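# Remove the cord tied around a bunch of flowers

## Task

Get the cord off the bouquet without bending any stem out of its shape or squashing any of the flower heads.

## Robot and tools

Robot: two arms, left_arm and right_arm, each with a two-finger parallel gripper and a wrist camera. The left arm's base sits at about (+0.018, +0.325, 0) m and the right arm's at about (-0.033, -0.322, 0) m in the scene frame. That frame has its origin at table height, halfway between the nominal bases, with +z up and +x pointing out over the table. The left arm is on the +y side; image left and right do not match these names. A camera stand is fixed behind the arms.

Frames: every hand pose, velocity, target and wrist-camera pose is given in that arm's own base frame. Fixed cameras and the table use the scene frame. A gripper's fingers point along its +z axis and open and close along its y axis. end_effector_position is the spot between the pads, roughly 1 cm behind the tips. The reported positions and orientations may be off by a few centimetres, more at long reach.

Row layout, shared by execute_actions and move: one row is a flat list of 14 numbers, each in [-1, 1], always for both arms. The order is dx, dy, dz, rx, ry, rz, opening for left_arm, then the same seven for right_arm. The first six numbers of each arm are an offset, not a pose. They count from that arm's Hand target as it stands when the action or move begins, along that arm's base axes. A value of 1.0 equals 0.6 m of travel or 180 degrees of turn. rx, ry, rz form a single rotation vector turned about the Hand target's position. If dx, dy, dz together are longer than 1.0, they get scaled down along their line. The opening is absolute: +1 is fully open (0.094 m) and -1 is shut. Sending all six pose numbers as 0 commands that arm back to its current Hand target. Because a 0 opening is itself a command, repeat an arm's present opening if you want its gripper to stay as it is.

execute_actions(actions, cameras): actions is a list of up to 15 actions. Each action is a table of up to 15 rows, with one row per 1/30 s control step. A short table keeps its last row until all 15 steps have run. Every row of one action is measured from the start pose of that action, not from the row before it. Each new action starts from the new Hand target, so repeating an offset adds it again. Pictures come back only when actions is empty or cameras names them. cameras takes a list of names, ["all"], or []; an unknown name makes the call invalid.

move(target, speed, blend, opening_speed, grip_force, blocking, cameras): target is either one 14-number row or a list of up to 15 rows. Every row counts from the same starting Hand targets, not from the row before it. The grippers follow straight paths that finish together; each path lasts at least 0.5 s and is cut off at 10 s. speed is in m/s, from 0.002 to 2.9, default 0.25, given as one value or one per target; turning is capped at twice that in rad/s. blend, in metres, rounds the corners at intermediate targets; 0 means stopping at each one. opening_speed sets how fast the opening changes, in units of the -1..+1 scale per second, with a minimum of 0.2; use it to close gently on anything fragile. grip_force is the force per pad in newtons, 10 to 50, given once or per arm, and it stays in effect until changed. Lower forces close slowly. blocking=false returns after about 0.5 s while the motion carries on. Paths do not avoid obstacles or the other arm. The result adds a "move:" line giving the ending (done, off_target, moving, held, fault) and which limits applied. done means at rest within 10 mm and 2 degrees; neither done nor off_target says anything about contact.

wait(seconds 0 to 10) lets the scene run with the commands held. stop brakes a running move. zoom_image(camera, region [x0,y0,x1,y1] in pixels, each side at most 504) enlarges part of the latest image from one of cam_head_left, cam_head_right, cam_high, cam_low, cam_left_wrist or cam_right_wrist; all images are 672x504. read_manual gives licence text only. finished_scene(scene) closes the current scene for good; the cord must already be off and stay off without help.

Reading results: Hand target is the last commanded pose after clipping, and the next offsets count from it. Orientation commands are clipped to within 40 degrees of the measured orientation at each step. The gripper often stops short of its target, even by a few centimetres, because of friction or weight. Sending another action (even all zeros) asks again; if it still falls short, send the gap as an offset. grip_measured reads the opening on the command scale and shows no jump when the fingers touch something. Squeeze builds at about 1 N per 0.001 below the first-touch reading and can jump to the full limit near 20 N, so a soft stem bundle can be crushed easily. To release, command well above grip_measured. Joint velocities reading "within noise" means the arm is still. Joint torques include gravity and have per-unit offsets, and joints 1 to 3 wrap at ±28 N m. Watch for MOTOR HOT at 75 °C. At 90 °C an over-temperature fault folds that arm and disables it. Stretched arms, held loads and pushing against something all add heat.

Avoid: dropping things or letting any object leave the table; releasing something that is still moving; fast impacts, hard presses, or pushes past a contact, since a target far beyond the contact point presses harder. Keep the two arms, grippers and wrist cameras away from each other, because the clearance check does not protect them. Keep the wrist-camera cable clear of objects, and don't route a path close to an arm's own base. To release a push, command the target back behind the gripper's current position.

Each tool is called after "Request:" as name(argument=value, ...), one argument or row to a line, values as JSON.

## Session

Request:
execute_actions(
  actions=[],
  cameras=["cam_head_left", "cam_head_right", "cam_high", "cam_low"],
)

Request:
zoom_image(
  camera="cam_high",
  region=[230, 150, 450, 370],
)

Scene clock: 0.00 s.
left_arm: end_effector_position=(+0.3841, +0.0194, +0.1139) grip_measured=+1.000 end_effector_quat_wxyz=(+0.618, -0.043, +0.784, +0.037) | right_arm: end_effector_position=(+0.3964, -0.0244, +0.1154) grip_measured=+1.000 end_effector_quat_wxyz=(+0.617, +0.060, +0.780, -0.081)
Joint positions: left_arm=[-0.008 1.499 0.278 0.985 -0.119 -0.024 0.094] | right_arm=[0.048 1.561 0.333 0.993 0.249 0.003 0.094]
Joint velocities: within noise
Joint torques (N m): no reading
Motor temperatures (°C): left_arm=[27 31 30 25 24 26 27] | right_arm=[24 25 28 27 26 24 28]
Heat: left arm: 31 °C; right arm: 28 °C.
Hand target: left_arm +0.3870, +0.0195, +0.1222; +0.628, -0.044, +0.776, +0.036 | right_arm +0.3964, -0.0246, +0.1145; +0.615, +0.059, +0.782, -0.082
Tool commands: left_gripper/opening=+1.0 right_gripper/opening=+1.0
Images, in order (width x height): cam_head_left 672x504, cam_head_right 672x504, cam_high 672x504, cam_low 672x504.

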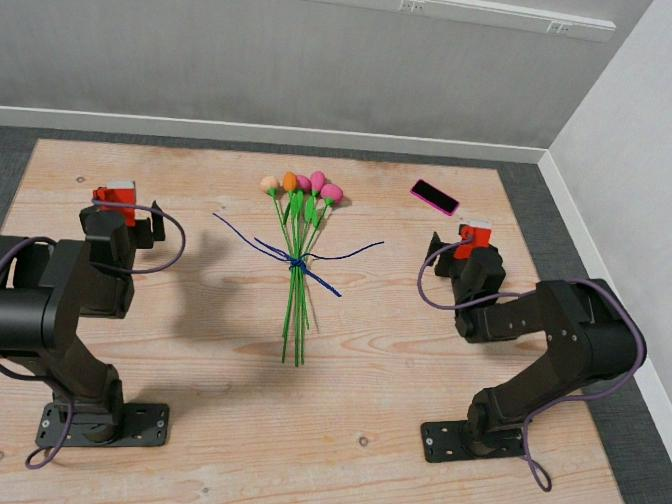

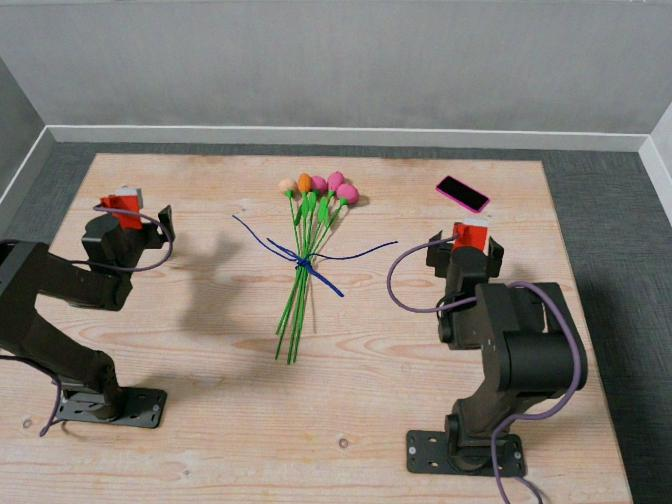

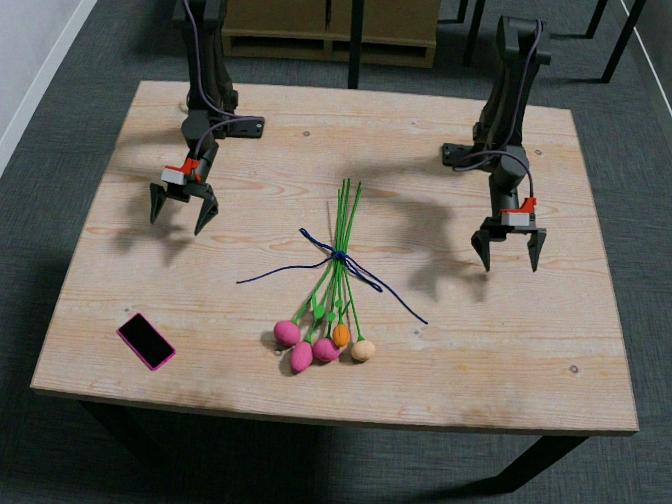

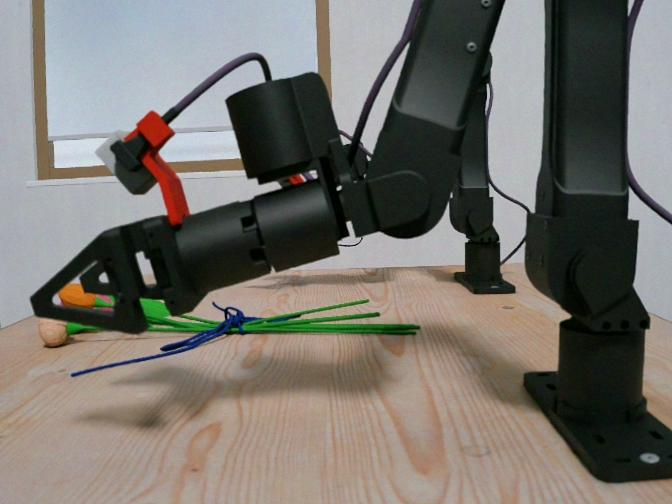

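Scaled by 2.291 from the camera's 672x504 image, which has a finer 960x720 frame.

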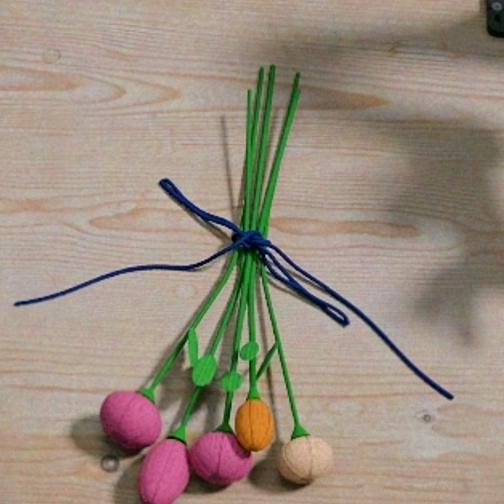

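Request:
zoom_image(
  camera="cam_high",
  region=[290, 220, 390, 300],
)

Request:
zoom_image(
  camera="cam_head_right",
  region=[220, 200, 400, 310],
)

Request:
zoom_image(
  camera="cam_head_left",
  region=[200, 200, 390, 310],
)

Request:
zoom_image(
  camera="cam_low",
  region=[30, 270, 430, 390],
)

Scaled by 5.040 from the camera's 672x504 image, which has a finer 960x720 frame.

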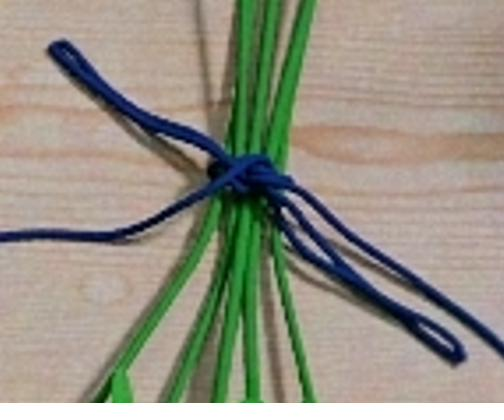

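Scaled by 2.800 from the camera's 672x504 image, which has a finer 960x720 frame.

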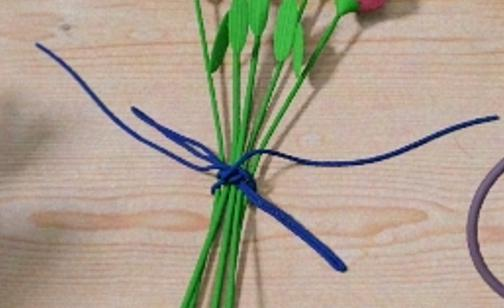

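Scaled by 2.653 from the camera's 672x504 image, which has a finer 960x720 frame.

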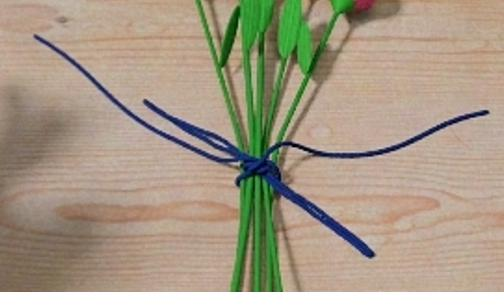

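Scaled by 1.260 from the camera's 672x504 image, which has a finer 960x720 frame.

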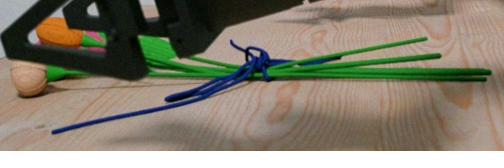

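Request:
move(
  target=[0.106, -0.2867, -0.054, -0.1893, 0.3972, 0.1766, -0.3, 0.0768, 0.2552, -0.041, 0.2797, 0.3406, -0.2571, -0.3],
  speed=0.25,
  cameras=["cam_high","cam_left_wrist", "cam_right_wrist"],
)

Scene clock: 7.40 s.
left_arm: end_effector_position=(+0.4463, -0.1538, +0.0889) grip_measured=-0.298 end_effector_quat_wxyz=(-0.002, -0.371, +0.929, +0.001) | right_arm: end_effector_position=(+0.4429, +0.1307, +0.1006) grip_measured=-0.298 end_effector_quat_wxyz=(+0.013, +0.519, +0.854, +0.012)
Joint positions: left_arm=[-0.334 2.476 2.467 -1.565 0.001 -1.094 0.033] | right_arm=[0.286 2.344 2.277 -1.467 0.003 1.378 0.033]
Joint torques (N m): left_arm=[0.57 -13.2 8.85 0.17 -0.05 -0.09] | right_arm=[-0.61 -11.41 7.69 0.15 -0.08 0.08]
Heat: left arm: 31 °C; right arm: 29 °C.
Hand target: left_arm +0.4505, -0.1526, +0.0897; +0.000, -0.378, +0.926, +0.000 | right_arm +0.4426, +0.1285, +0.0900; +0.000, +0.527, +0.850, +0.000
Off the commanded pose: left_arm 0.005 m, 1 deg | right_arm 0.011 m, 2 deg.
joint sent to its limit (left arm) — joint 4 (wrist pitch), lower limit. The joint targets still meet the commanded pose.
move: off_target (right_arm)
camera_calibration:
cam_left_wrist: T_world_to_cam=[[0.684995, -0.728517, -0.00663936, -0.415639], [-0.654081, -0.618968, 0.434806, 0.19718], [-0.320874, -0.293497, -0.9005, 0.265624], [0, 0, 0, 1]] pos_world=[0.498914, -0.102792, 0.1507]
cam_right_wrist: T_world_to_cam=[[-0.885792, -0.462456, -0.0388116, 0.455953], [-0.436514, 0.80186, 0.408014, 0.0872684], [-0.157567, 0.378358, -0.91215, 0.200366], [0, 0, 0, 1]] pos_world=[0.473544, 0.0650711, 0.164853]
Images, in order (width x height): cam_high 672x504, cam_left_wrist 672x504, cam_right_wrist 672x504.

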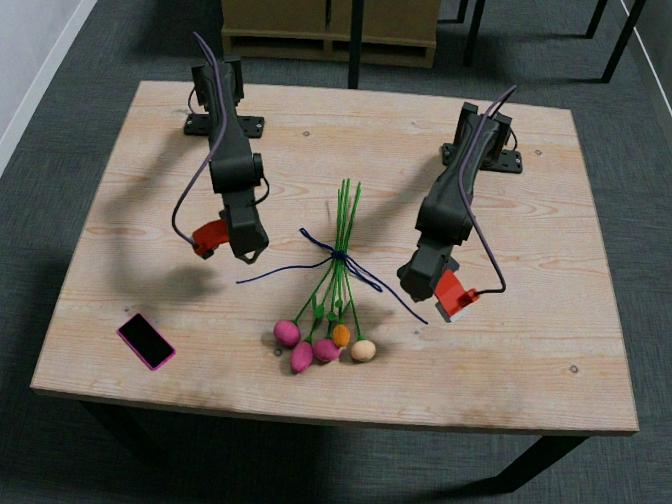

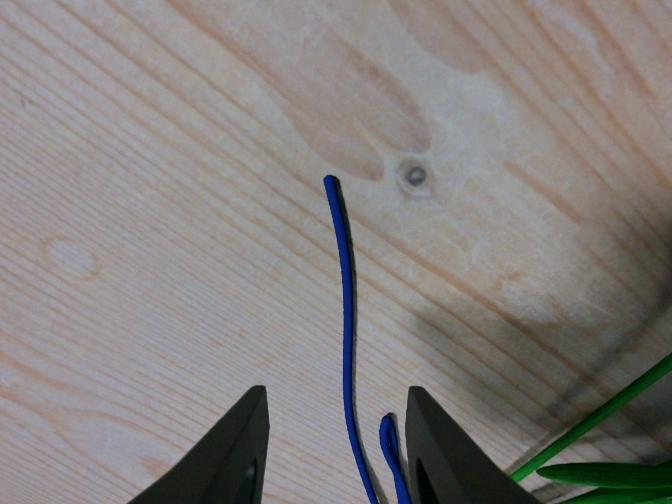

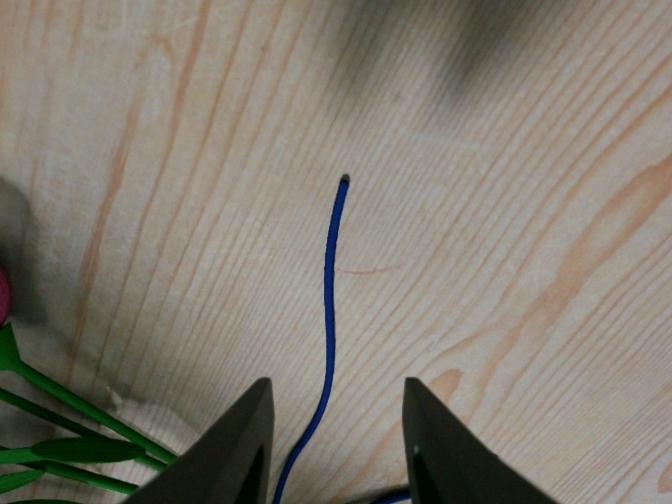

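Request:
move(
  target=[0.0017, 0.0027, -0.108, 0, 0, 0.02, -0.5, 0.0082, -0.0075, -0.1217, 0, 0, -0.03, -0.5],
  speed=0.12,
  cameras=["cam_low","cam_left_wrist", "cam_right_wrist"],
)

Scene clock: 9.40 s.
left_arm: end_effector_position=(+0.4495, -0.1536, +0.0199) grip_measured=-0.498 end_effector_quat_wxyz=(-0.007, -0.400, +0.917, +0.005) | right_arm: end_effector_position=(+0.4504, +0.1270, +0.0357) grip_measured=-0.498 end_effector_quat_wxyz=(+0.012, +0.559, +0.829, +0.013)
Joint positions: left_arm=[-0.331 2.476 2.191 -1.304 0.002 -1.153 0.024] | right_arm=[0.273 2.362 2.049 -1.223 0.002 1.46 0.024]
Joint torques (N m): left_arm=[0.59 -17.05 5.29 0.37 0.07 -0.1] | right_arm=[-0.47 -12.18 4.66 0.47 -0.06 0.09]
Heat: left arm: 31 °C; right arm: 29 °C.
Hand target: left_arm +0.4515, -0.1509, +0.0248; +0.000, -0.406, +0.914, +0.000 | right_arm +0.4475, +0.1240, +0.0170; +0.000, +0.567, +0.824, +0.000
Off the commanded pose: left_arm 0.006 m, 1 deg | right_arm 0.019 m, 2 deg.
move: off_target (right_arm)
camera_calibration:
cam_left_wrist: T_world_to_cam=[[0.728475, -0.684803, -0.0192115, -0.430777], [-0.608635, -0.659812, 0.440694, 0.202569], [-0.314465, -0.309342, -0.897452, 0.199185], [0, 0, 0, 1]] pos_world=[0.499737, -0.099724, 0.081212]
cam_right_wrist: T_world_to_cam=[[-0.925385, -0.377031, -0.0388548, 0.465422], [-0.358617, 0.837756, 0.411775, 0.0802328], [-0.122701, 0.394985, -0.910457, 0.125879], [0, 0, 0, 1]] pos_world=[0.474913, 0.0585425, 0.0996532]
Images, in order (width x height): cam_low 672x504, cam_left_wrist 672x504, cam_right_wrist 672x504.

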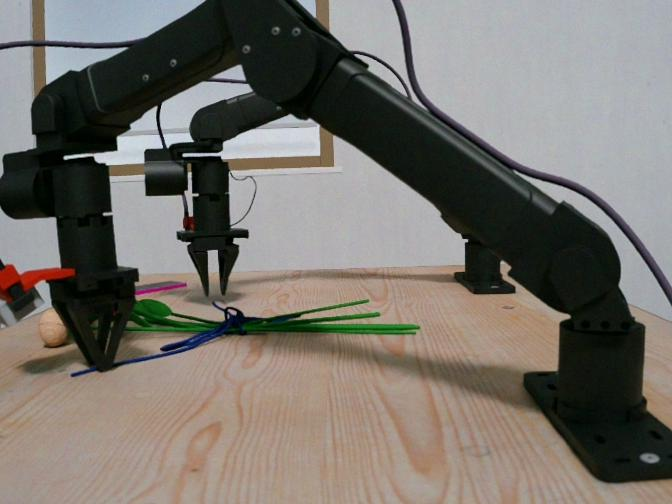

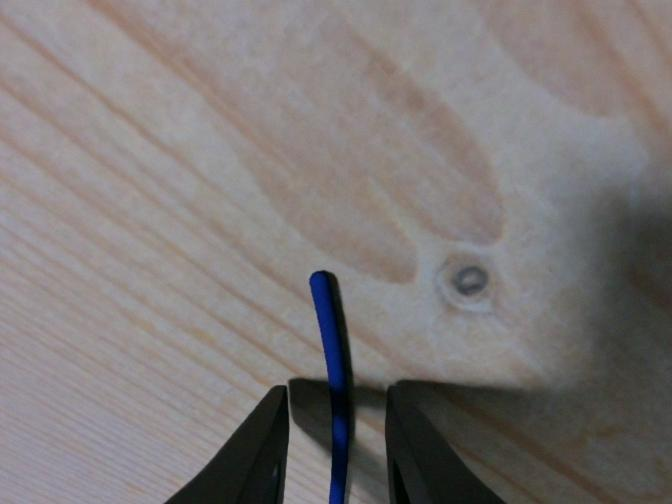

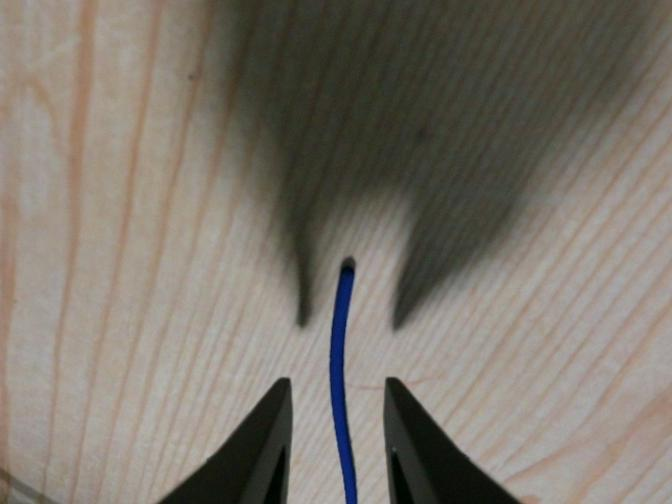

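Request:
move(
  target=[0, 0, -0.02, 0, 0, 0, -0.5, 0, 0, -0.029, 0, 0, 0, -0.5],
  speed=0.04,
  cameras=["cam_left_wrist", "cam_right_wrist"],
)

Scene clock: 10.57 s.
left_arm: end_effector_position=(+0.4493, -0.1538, +0.0157) grip_measured=-0.498 end_effector_quat_wxyz=(-0.007, -0.400, +0.916, +0.004) | right_arm: end_effector_position=(+0.4522, +0.1275, +0.0214) grip_measured=-0.498 end_effector_quat_wxyz=(+0.015, +0.559, +0.829, +0.016)
Joint positions: left_arm=[-0.331 2.472 2.168 -1.281 0.004 -1.154 0.024] | right_arm=[0.273 2.368 2.004 -1.163 0.002 1.46 0.024]
Joint torques (N m): left_arm=[0.43 -16.13 4.18 0.61 -0.03 -0.09] | right_arm=[-0.43 -11.77 4.29 0.48 -0.08 0.08]
Heat: left arm: 32 °C; right arm: 29 °C.
Hand target: left_arm +0.4515, -0.1509, +0.0128; +0.000, -0.406, +0.914, +0.000 | right_arm +0.4475, +0.1240, -0.0003; +0.000, +0.567, +0.824, +0.000
Off the commanded pose: left_arm 0.005 m, 1 deg | right_arm 0.023 m, 3 deg.
move: off_target (right_arm)
camera_calibration:
cam_left_wrist: T_world_to_cam=[[0.728823, -0.684519, -0.0158258, -0.431051], [-0.609355, -0.658988, 0.440933, 0.204661], [-0.312256, -0.311719, -0.8974, 0.193973], [0, 0, 0, 1]] pos_world=[0.49944, -0.0997283, 0.0770083]
cam_right_wrist: T_world_to_cam=[[-0.925235, -0.376533, -0.0465171, 0.466794], [-0.361257, 0.836896, 0.411215, 0.0875702], [-0.115906, 0.397275, -0.910351, 0.109567], [0, 0, 0, 1]] pos_world=[0.476228, 0.058948, 0.0854476]
Images, in order (width x height): cam_left_wrist 672x504, cam_right_wrist 672x504.

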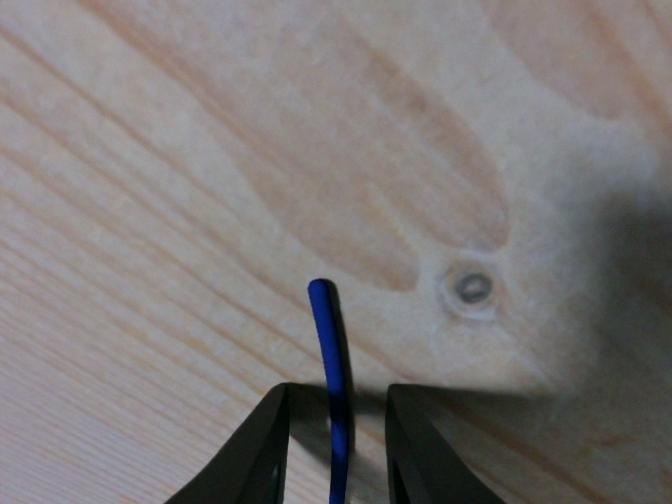

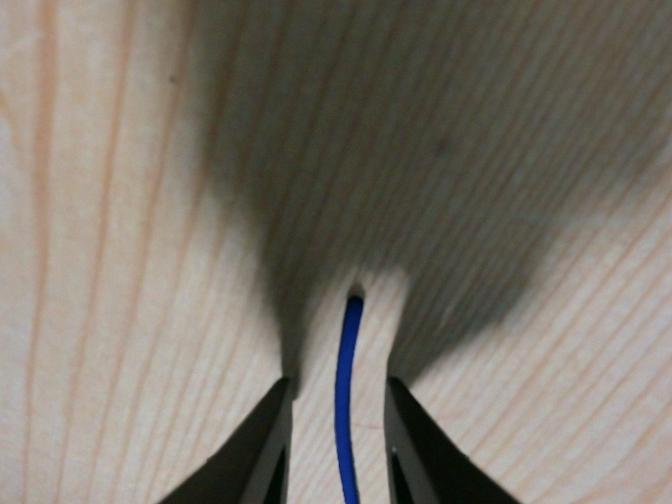

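Request:
move(
  target=[0, 0, -0.008, 0, 0, 0, -0.5, 0, 0, -0.012, 0, 0, 0, -0.5],
  speed=0.04,
)

Request:
move(
  target=[0, 0, 0, 0, 0, 0, -1, 0, 0, 0, 0, 0, 0, -1],
  opening_speed=0.7,
  cameras=["cam_left_wrist", "cam_right_wrist"],
)

Scene clock: 11.47 s.
left_arm: end_effector_position=(+0.4493, -0.1539, +0.0155) grip_measured=-0.498 end_effector_quat_wxyz=(-0.005, -0.400, +0.916, +0.002) | right_arm: end_effector_position=(+0.4522, +0.1276, +0.0189) grip_measured=-0.498 end_effector_quat_wxyz=(+0.015, +0.559, +0.829, +0.016)
Joint positions: left_arm=[-0.331 2.466 2.156 -1.27 0.004 -1.154 0.024] | right_arm=[0.273 2.368 1.994 -1.152 0.002 1.46 0.024]
Joint torques (N m): left_arm=[0.8 -14.95 3.9 0.67 -0.02 -0.04] | right_arm=[-0.5 -11.41 3.7 0.59 -0.08 0.09]
Heat: left arm: 32 °C; right arm: 29 °C.
Hand target: left_arm +0.4515, -0.1510, +0.0081; +0.000, -0.406, +0.914, +0.000 | right_arm +0.4476, +0.1241, -0.0075; +0.000, +0.567, +0.824, +0.000
Off the commanded pose: left_arm 0.008 m, 1 deg | right_arm 0.027 m, 3 deg.
move: off_target (right_arm)

Scene clock: 12.40 s.
left_arm: end_effector_position=(+0.4522, -0.1553, +0.0155) grip_measured=-0.937 end_effector_quat_wxyz=(-0.001, -0.400, +0.916, -0.003) | right_arm: end_effector_position=(+0.4520, +0.1276, +0.0184) grip_measured=-0.943 end_effector_quat_wxyz=(+0.015, +0.559, +0.829, +0.016)
Joint positions: left_arm=[-0.331 2.466 2.156 -1.258 0.006 -1.154 0.003] | right_arm=[0.273 2.368 1.992 -1.15 0.002 1.46 0.003]
Joint torques (N m): left_arm=[0.54 -15.27 3.84 0.59 -0.04 -0.11] | right_arm=[-0.49 -11.37 3.81 0.59 -0.05 0.08]
Heat: left arm: 32 °C; right arm: 29 °C.
Hand target: left_arm +0.4515, -0.1510, +0.0081; +0.000, -0.406, +0.914, +0.000 | right_arm +0.4475, +0.1240, -0.0076; -0.001, +0.567, +0.824, +0.000
Off the commanded pose: left_arm 0.009 m, 1 deg | right_arm 0.026 m, 3 deg.
move: off_target (right_arm)
camera_calibration:
cam_left_wrist: T_world_to_cam=[[0.729219, -0.68428, 0.00082834, -0.434462], [-0.615926, -0.655847, 0.436463, 0.209089], [-0.29812, -0.318787, -0.899722, 0.186715], [0, 0, 0, 1]] pos_world=[0.501265, -0.100641, 0.0770915]
cam_right_wrist: T_world_to_cam=[[-0.925198, -0.37652, -0.0473418, 0.466423], [-0.36154, 0.836655, 0.411457, 0.0888654], [-0.115313, 0.397795, -0.910199, 0.106383], [0, 0, 0, 1]] pos_world=[0.47593, 0.0589493, 0.0823471]
Images, in order (width x height): cam_left_wrist 672x504, cam_right_wrist 672x504.

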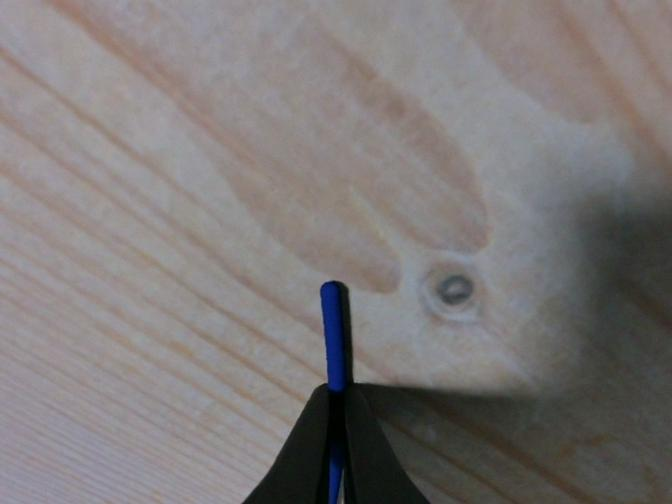

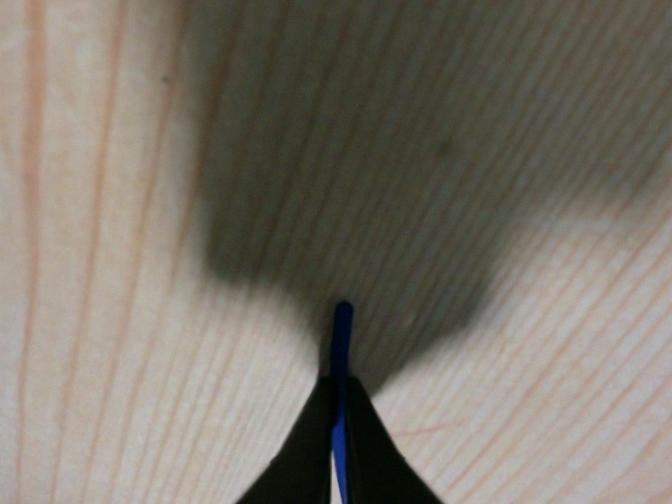

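Request:
move(
  target=[
    [0, 0, 0.03, 0, 0, 0, -1, 0, 0.0, 0.05, 0, 0, 0, -1.0],
    [-0.061, 0.168, 0.035, 0, 0, 0, -1, -0.029, -0.132, 0.055, 0, 0, 0, -1.0],
  ],
  speed=0.1,
  blend=0.01,
  cameras=["cam_high", "cam_low"],
)

Request:
zoom_image(
  camera="cam_high",
  region=[270, 200, 430, 330],
)

Scene clock: 14.87 s.
left_arm: end_effector_position=(+0.4100, -0.0521, +0.0153) grip_measured=-0.939 end_effector_quat_wxyz=(-0.025, -0.410, +0.912, +0.008) | right_arm: end_effector_position=(+0.4294, +0.0497, +0.0179) grip_measured=-0.946 end_effector_quat_wxyz=(-0.015, +0.568, +0.823, -0.002)
Joint positions: left_arm=[-0.123 2.229 1.741 -1.133 0.013 -0.967 0.003] | right_arm=[0.106 2.28 1.837 -1.154 -0.017 1.313 0.003]
Joint torques (N m): left_arm=[-0.14 -17.4 5.08 0.37 -0.11 0.07] | right_arm=[-0.49 -17.5 3.84 0.4 0.13 -0.12]
Heat: left arm: 32 °C; right arm: 29 °C.
Hand target: left_arm +0.4150, -0.0501, +0.0292; +0.000, -0.406, +0.914, +0.000 | right_arm +0.4301, +0.0448, +0.0255; +0.000, +0.567, +0.824, +0.000
Off the commanded pose: left_arm 0.015 m, 3 deg | right_arm 0.009 m, 2 deg.
move: off_target (left_arm)
Images, in order (width x height): cam_high 672x504, cam_low 672x504.

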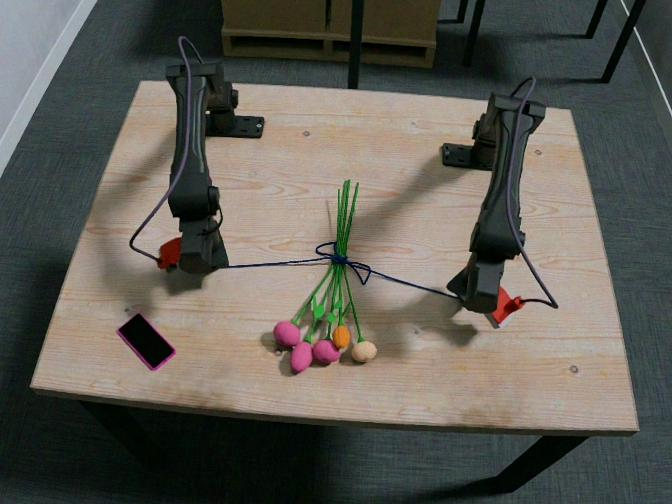

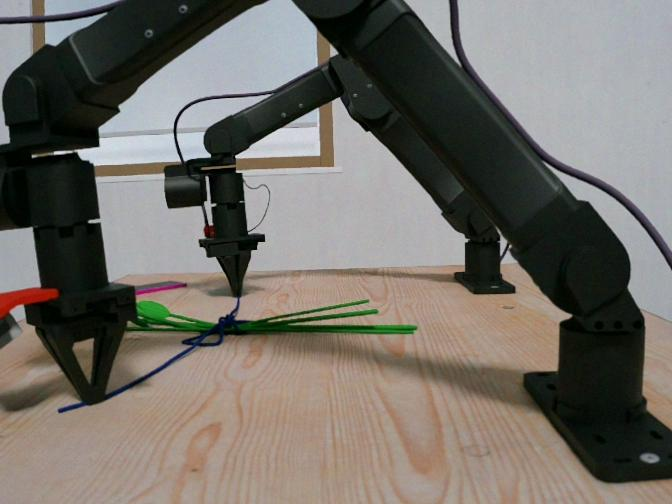

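Scaled by 3.150 from the camera's 672x504 image, which has a finer 960x720 frame.

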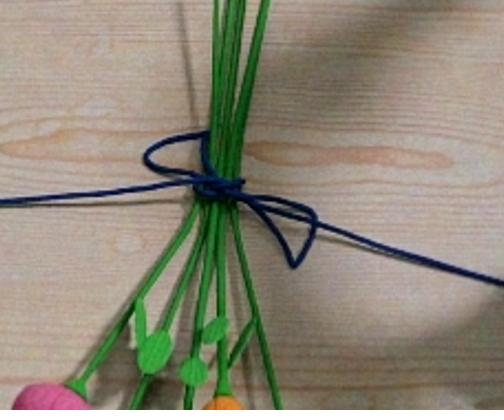

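Request:
move(
  target=[-0.092, 0.133, 0.013, 0, 0, 0, -1, -0.05, -0.125, 0.008, 0, 0, 0, -1.0],
  speed=0.1,
  cameras=["cam_high"],
)

Request:
zoom_image(
  camera="cam_high",
  region=[270, 200, 430, 330],
)

Scene clock: 16.70 s.
left_arm: end_effector_position=(+0.3572, +0.0272, +0.0262) grip_measured=-0.939 end_effector_quat_wxyz=(-0.022, -0.409, +0.912, +0.003) | right_arm: end_effector_position=(+0.3985, -0.0268, +0.0198) grip_measured=-0.946 end_effector_quat_wxyz=(-0.020, +0.570, +0.822, -0.002)
Joint positions: left_arm=[0.078 2.003 1.433 -1.044 0.01 -0.766 0.003] | right_arm=[-0.077 2.158 1.644 -1.094 -0.016 1.135 0.003]
Joint torques (N m): left_arm=[0.02 -15.01 5.16 0.41 -0.09 0.01] | right_arm=[0.03 -16.99 3.96 0.36 0.13 -0.08]
Heat: left arm: 32 °C; right arm: 29 °C.
Hand target: left_arm +0.3598, +0.0296, +0.0369; +0.000, -0.406, +0.914, +0.000 | right_arm +0.4000, -0.0301, +0.0303; -0.001, +0.567, +0.824, +0.000
Off the commanded pose: left_arm 0.011 m, 3 deg | right_arm 0.011 m, 2 deg.
move: off_target (left_arm, right_arm)
Images, in order (width x height): cam_high 672x504.

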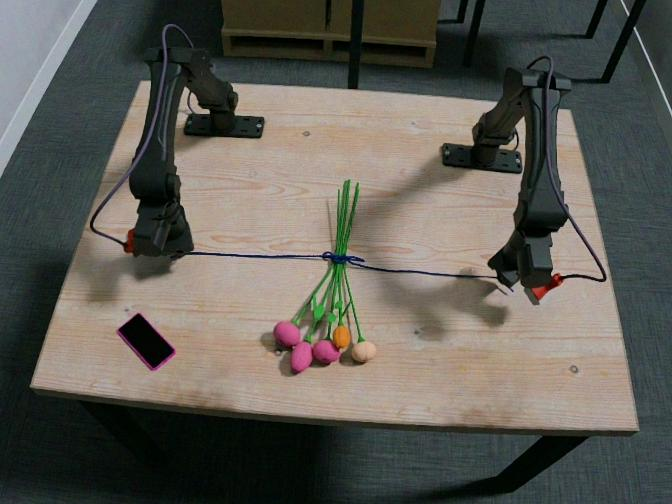

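Scaled by 3.150 from the camera's 672x504 image, which has a finer 960x720 frame.

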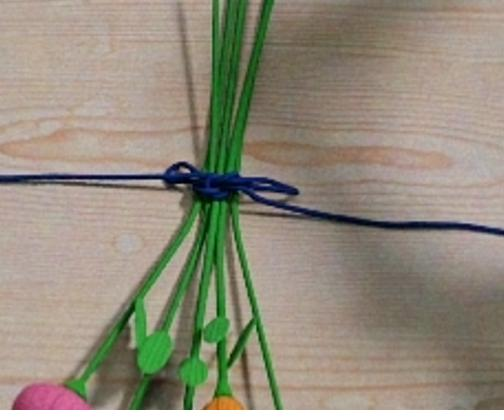

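Request:
move(
  target=[-0.017, 0.047, 0, 0, 0, 0, -1, -0.017, -0.047, 0, 0, 0, 0, -1.0],
  speed=0.08,
  cameras=["cam_high"],
)

Request:
zoom_image(
  camera="cam_high",
  region=[300, 220, 380, 290],
)

Scene clock: 17.90 s.
left_arm: end_effector_position=(+0.3468, +0.0553, +0.0261) grip_measured=-0.939 end_effector_quat_wxyz=(-0.023, -0.409, +0.912, +0.002) | right_arm: end_effector_position=(+0.3885, -0.0549, +0.0200) grip_measured=-0.946 end_effector_quat_wxyz=(-0.021, +0.570, +0.822, -0.001)
Joint positions: left_arm=[0.16 1.98 1.398 -1.034 0.008 -0.684 0.003] | right_arm=[-0.15 2.132 1.603 -1.08 -0.016 1.062 0.003]
Joint torques (N m): left_arm=[0.05 -14.8 5.04 0.35 -0.05 0.1] | right_arm=[-0.13 -16.76 4.01 0.37 0.12 -0.07]
Heat: left arm: 33 °C; right arm: 29 °C.
Hand target: left_arm +0.3495, +0.0578, +0.0369; +0.000, -0.406, +0.914, +0.000 | right_arm +0.3898, -0.0583, +0.0302; -0.001, +0.567, +0.824, +0.000
Off the commanded pose: left_arm 0.011 m, 3 deg | right_arm 0.011 m, 2 deg.
move: off_target (left_arm, right_arm)
Images, in order (width x height): cam_high 672x504.

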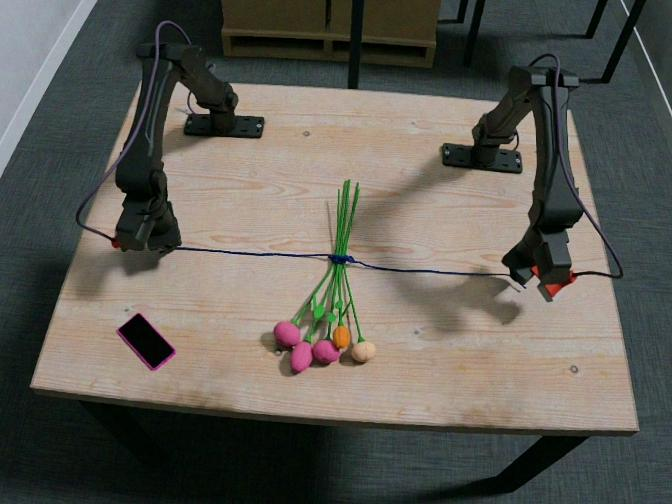

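Scaled by 6.300 from the camera's 672x504 image, which has a finer 960x720 frame.

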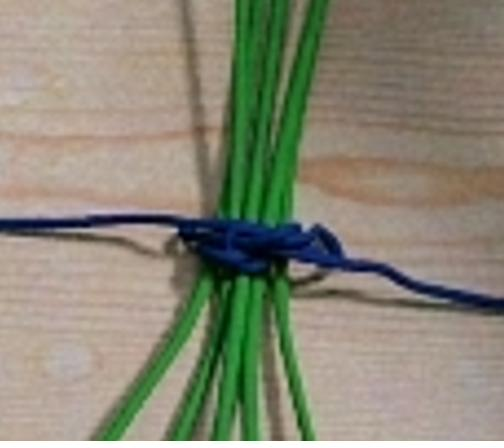

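Request:
move(
  target=[-0.01, 0.042, 0, 0, 0, 0, -1, -0.01, -0.042, 0, 0, 0, 0, -1.0],
  speed=0.08,
  cameras=["cam_high"],
)

Request:
zoom_image(
  camera="cam_high",
  region=[300, 220, 380, 290],
)

Scene clock: 19.13 s.
left_arm: end_effector_position=(+0.3421, +0.0806, +0.0261) grip_measured=-0.939 end_effector_quat_wxyz=(-0.022, -0.409, +0.912, +0.000) | right_arm: end_effector_position=(+0.3827, -0.0799, +0.0200) grip_measured=-0.946 end_effector_quat_wxyz=(-0.021, +0.569, +0.822, +0.000)
Joint positions: left_arm=[0.233 1.98 1.398 -1.033 0.008 -0.611 0.003] | right_arm=[-0.216 2.127 1.595 -1.078 -0.016 0.996 0.003]
Joint torques (N m): left_arm=[-0.23 -15.04 4.78 0.42 -0.11 0.03] | right_arm=[-0.21 -16.62 4.01 0.36 0.11 -0.12]
Heat: left arm: 33 °C; right arm: 29 °C.
Hand target: left_arm +0.3436, +0.0831, +0.0369; +0.000, -0.406, +0.914, +0.000 | right_arm +0.3838, -0.0836, +0.0303; +0.000, +0.567, +0.824, +0.000
Off the commanded pose: left_arm 0.011 m, 3 deg | right_arm 0.011 m, 2 deg.
move: off_target (left_arm, right_arm)
Images, in order (width x height): cam_high 672x504.

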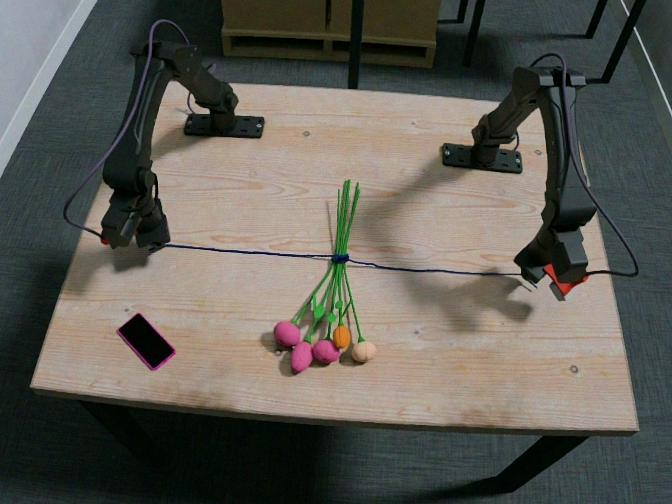

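Scaled by 6.300 from the camera's 672x504 image, which has a finer 960x720 frame.

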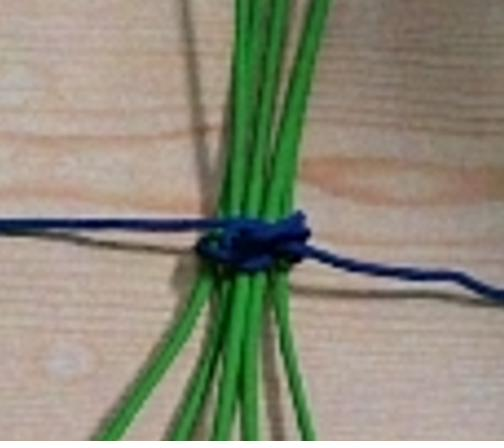

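Request:
move(
  target=[-0.005, 0.033, 0, 0, 0, 0, -1, -0.005, -0.033, 0, 0, 0, 0, -1.0],
  speed=0.06,
  cameras=["cam_high"],
)

Request:
zoom_image(
  camera="cam_high",
  region=[300, 220, 380, 290],
)

Scene clock: 20.37 s.
left_arm: end_effector_position=(+0.3370, +0.0995, +0.0261) grip_measured=-0.939 end_effector_quat_wxyz=(-0.022, -0.409, +0.912, +0.000) | right_arm: end_effector_position=(+0.3783, -0.0986, +0.0200) grip_measured=-0.946 end_effector_quat_wxyz=(-0.021, +0.569, +0.822, +0.001)
Joint positions: left_arm=[0.288 1.98 1.398 -1.033 0.007 -0.555 0.003] | right_arm=[-0.265 2.127 1.595 -1.078 -0.016 0.946 0.003]
Joint torques (N m): left_arm=[0.25 -14.32 5.55 0.38 0.04 0.04] | right_arm=[-0.27 -16.05 4.7 0.33 0.11 -0.11]
Heat: left arm: 33 °C; right arm: 29 °C.
Hand target: left_arm +0.3405, +0.1029, +0.0369; +0.000, -0.406, +0.914, +0.000 | right_arm +0.3808, -0.1034, +0.0303; +0.000, +0.567, +0.824, +0.000
Off the commanded pose: left_arm 0.012 m, 3 deg | right_arm 0.012 m, 2 deg.
move: off_target (left_arm, right_arm)
Images, in order (width x height): cam_high 672x504.

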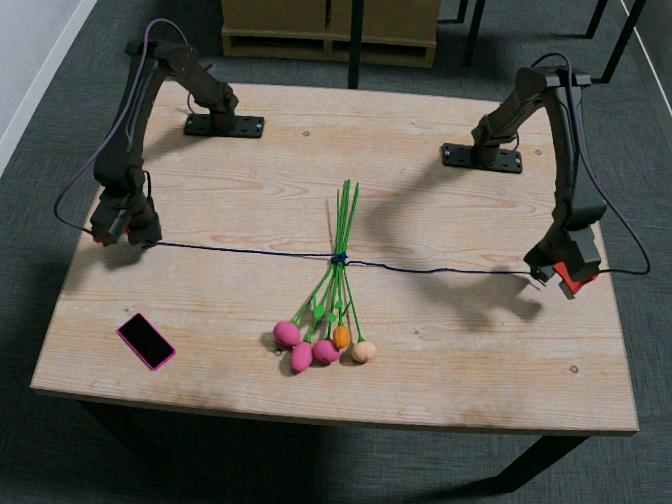

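Scaled by 6.300 from the camera's 672x504 image, which has a finer 960x720 frame.

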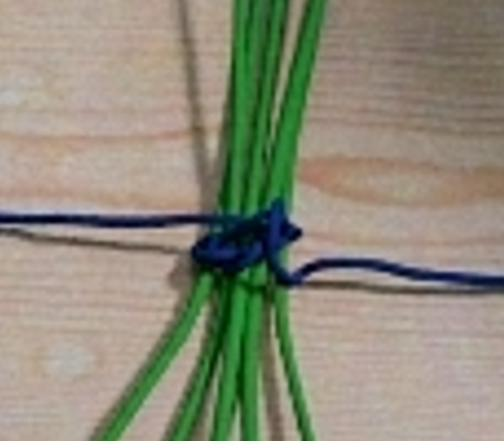

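Request:
move(
  target=[0, 0.0, 0, 0, 0, 0, -1, -0.003, -0.025, 0, 0, 0, 0, -1.0],
  speed=0.06,
  cameras=["cam_high"],
)

Request:
zoom_image(
  camera="cam_high",
  region=[300, 220, 380, 290],
)

Scene clock: 21.47 s.
left_arm: end_effector_position=(+0.3370, +0.0995, +0.0261) grip_measured=-0.939 end_effector_quat_wxyz=(-0.022, -0.409, +0.912, +0.000) | right_arm: end_effector_position=(+0.3744, -0.1125, +0.0200) grip_measured=-0.946 end_effector_quat_wxyz=(-0.021, +0.569, +0.822, +0.002)
Joint positions: left_arm=[0.288 1.98 1.398 -1.033 0.007 -0.554 0.003] | right_arm=[-0.302 2.127 1.595 -1.078 -0.016 0.908 0.003]
Joint torques (N m): left_arm=[0.02 -14.3 5.49 0.29 -0.07 0.04] | right_arm=[-0.31 -15.13 5.78 0.3 0.12 -0.1]
Heat: left arm: 33 °C; right arm: 29 °C.
Hand target: left_arm +0.3405, +0.1029, +0.0369; +0.000, -0.406, +0.914, +0.000 | right_arm +0.3791, -0.1183, +0.0303; +0.000, +0.567, +0.824, +0.000
Off the commanded pose: left_arm 0.012 m, 3 deg | right_arm 0.013 m, 2 deg.
move: off_target (left_arm, right_arm)
Images, in order (width x height): cam_high 672x504.

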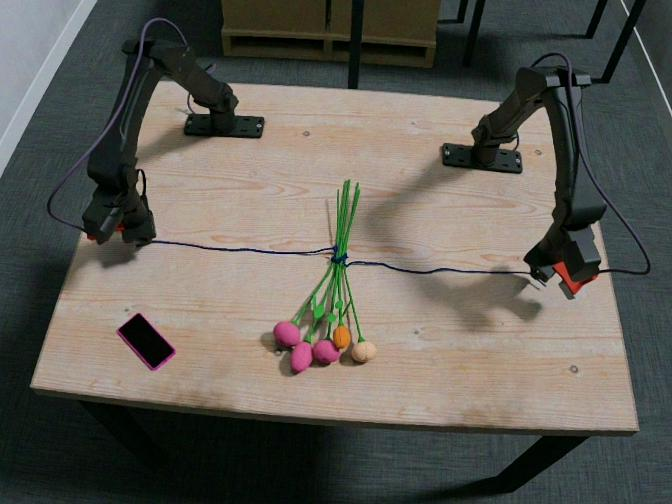

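Scaled by 6.300 from the camera's 672x504 image, which has a finer 960x720 frame.

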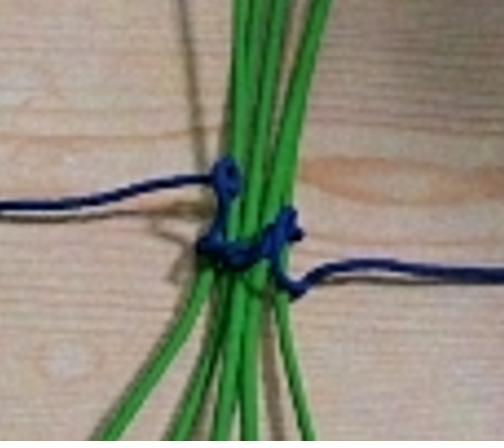

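Request:
move(
  target=[
    [0, 0.0, -0.025, 0, 0, 0, -1, 0, 0, -0.0133, 0, 0, 0, -1.0],
    [0, 0.0, -0.025, 0, 0, 0, -0.6, 0, 0, -0.0133, 0, 0, 0, -0.6],
    [0, 0.0, 0.13, 0, 0, 0, -0.6, 0, 0.1, 0.166, 0, 0, 0, -0.5],
    [0, 0.0, 0.13, 0, 0, 0, -0.6, -0.005, 0.789, 0.1163, 0, 0, 0.878, -0.5],
  ],
  speed=[0.06, 0.06, 0.2, 0.3],
  blend=[0,0,0.04,0],
  cameras=["cam_high","cam_right_wrist"],
)

Scene clock: 33.53 s.
left_arm: end_effector_position=(+0.3342, +0.0987, +0.0975) grip_measured=-0.602 end_effector_quat_wxyz=(-0.026, -0.408, +0.912, +0.000) | right_arm: end_effector_position=(+0.3760, +0.3553, +0.1134) grip_measured=-0.502 end_effector_quat_wxyz=(-0.087, +0.694, -0.715, -0.001)
Joint positions: left_arm=[0.288 1.92 1.604 -1.307 0.007 -0.554 0.019] | right_arm=[0.753 2.572 2.736 -1.561 -0.005 -0.787 0.023]
Joint torques (N m): left_arm=[0.36 -13.01 8.91 0.09 -0.01 0.04] | right_arm=[0.02 -12.81 7.46 0.47 0.01 -0.13]
Motor temperatures (°C): left_arm=[27 34 31 25 24 26 28] | right_arm=[24 30 30 28 26 24 29]
Heat: left arm: 34 °C; right arm: 30 °C.
Hand target: left_arm +0.3405, +0.1029, +0.1149; +0.000, -0.406, +0.914, +0.000 | right_arm +0.3762, +0.3551, +0.1000; +0.000, +0.701, -0.713, +0.001
Off the commanded pose: left_arm 0.019 m, 3 deg | right_arm 0.013 m, 10 deg.
joint sent to its limit (right arm) — joint 4 (wrist pitch), lower limit. The joint targets are off in orientation, not in position.
move: off_target (left_arm, right_arm); blend cut to 0 m at target 3; target 3's new opening was sent with right_arm's hand 0.013 m and 2 deg from that target
camera_calibration:
cam_right_wrist: T_world_to_cam=[[0.992756, -0.0344159, 0.115114, -0.374753], [-0.0675384, -0.952248, 0.297764, 0.369791], [0.0993688, -0.303381, -0.947674, 0.266205], [0, 0, 0, 1]] pos_world=[0.370561, 0.419997, 0.185304]
Images, in order (width x height): cam_high 672x504, cam_right_wrist 672x504.

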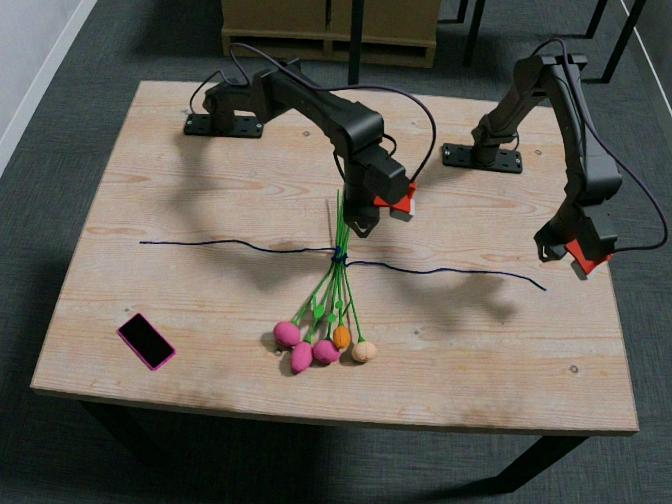

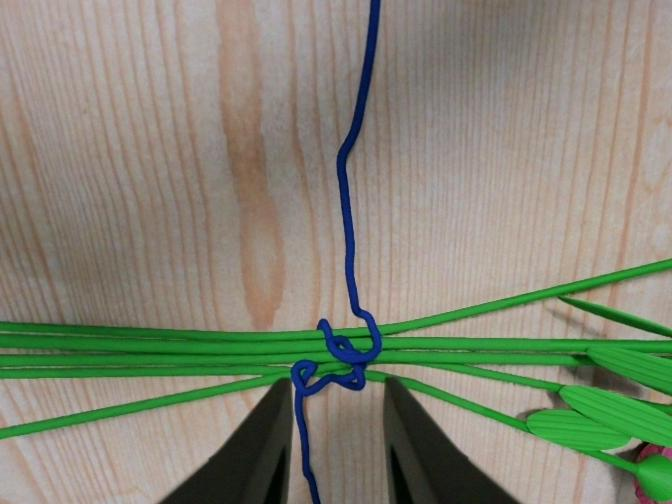

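Request:
zoom_image(
  camera="cam_right_wrist",
  region=[260, 290, 420, 420],
)

Scaled by 3.150 from the camera's 672x504 image, which has a finer 960x720 frame.

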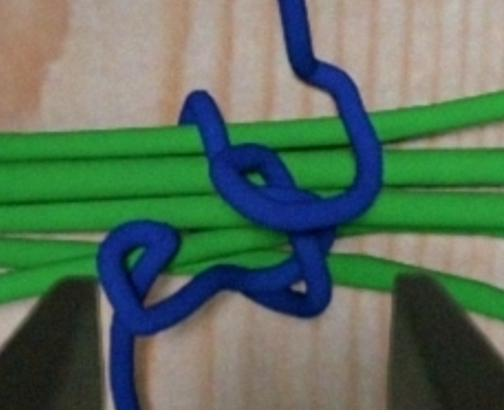

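Request:
zoom_image(
  camera="cam_right_wrist",
  region=[285, 330, 385, 410],
)

Request:
zoom_image(
  camera="cam_right_wrist",
  region=[310, 305, 390, 369],
)

Scaled by 5.040 from the camera's 672x504 image, which has a finer 960x720 frame.

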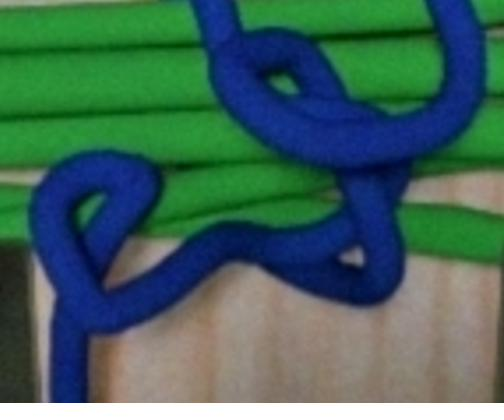

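Scaled by 6.300 from the camera's 672x504 image, which has a finer 960x720 frame.

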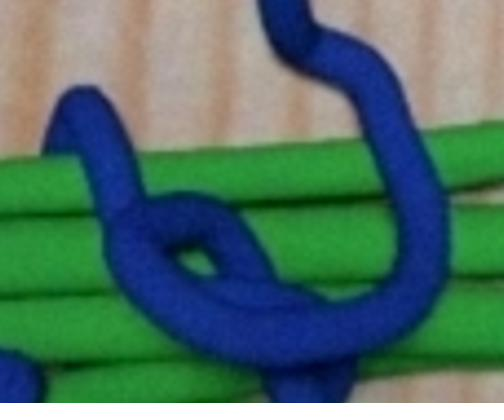

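Request:
move(
  target=[
    [0, 0.0, 0.0, 0, 0, 0, -0.6, 0.0363, -0.0967, -0.05, 0, 0, 0, -0.5],
    [0, 0.0, 0.0, 0, 0, 0, -0.6, 0.0363, -0.0967, -0.1, 0, 0, 0, -0.5],
  ],
  speed=0.12,
  blend=0.02,
  cameras=["cam_low","cam_right_wrist"],
)

Request:
zoom_image(
  camera="cam_right_wrist",
  region=[240, 290, 440, 440],
)

Request:
zoom_image(
  camera="cam_low",
  region=[140, 220, 340, 370],
)

Scene clock: 37.73 s.
left_arm: end_effector_position=(+0.3342, +0.0987, +0.0975) grip_measured=-0.602 end_effector_quat_wxyz=(-0.026, -0.408, +0.912, +0.000) | right_arm: end_effector_position=(+0.3987, +0.2979, +0.0552) grip_measured=-0.502 end_effector_quat_wxyz=(-0.012, +0.696, -0.717, +0.001)
Joint positions: left_arm=[0.288 1.92 1.604 -1.307 0.007 -0.554 0.019] | right_arm=[0.639 2.584 2.532 -1.495 -0.002 -0.902 0.023]
Joint torques (N m): left_arm=[0.34 -13.07 9.03 0.03 -0.02 0.02] | right_arm=[0.09 -14.35 4.37 0.46 0 -0.12]
Heat: left arm: 34 °C; right arm: 30 °C.
Hand target: left_arm +0.3405, +0.1029, +0.1149; +0.000, -0.406, +0.914, +0.000 | right_arm +0.3979, +0.2971, +0.0400; +0.000, +0.701, -0.713, +0.001
Off the commanded pose: left_arm 0.019 m, 3 deg | right_arm 0.015 m, 2 deg.
move: off_target (left_arm, right_arm); blend cut to 0.015 m at target 1
camera_calibration:
cam_right_wrist: T_world_to_cam=[[0.999526, -0.0273172, 0.0141896, -0.391759], [-0.0307186, -0.914882, 0.402551, 0.302257], [0.00198529, -0.402796, -0.915288, 0.258072], [0, 0, 0, 1]] pos_world=[0.400346, 0.369778, 0.120095]
Images, in order (width x height): cam_low 672x504, cam_right_wrist 672x504.

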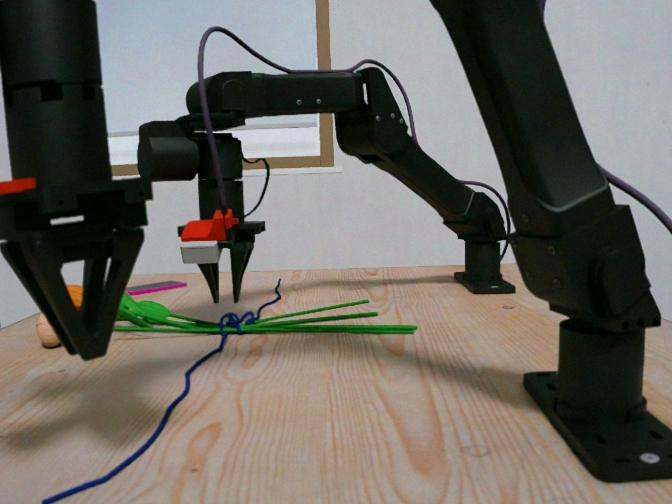

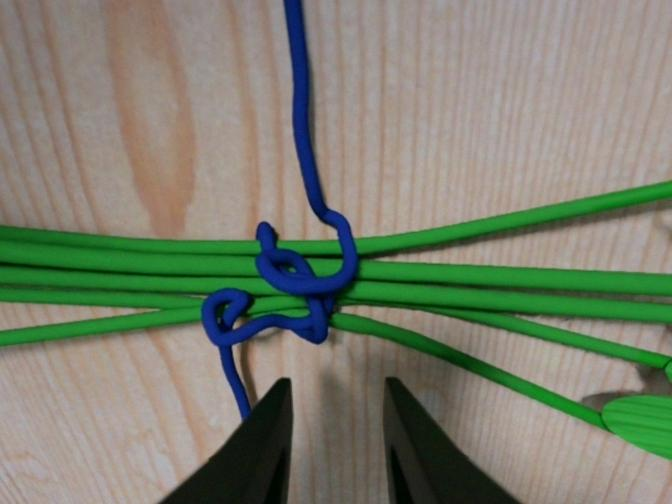

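Scaled by 2.520 from the camera's 672x504 image, which has a finer 960x720 frame.

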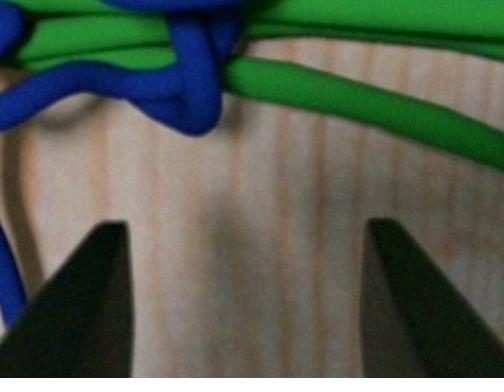

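Scaled by 2.520 from the camera's 672x504 image, which has a finer 960x720 frame.

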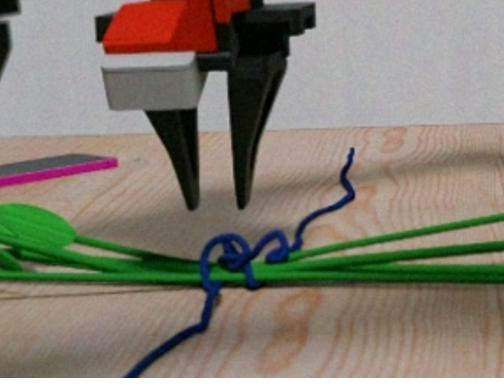

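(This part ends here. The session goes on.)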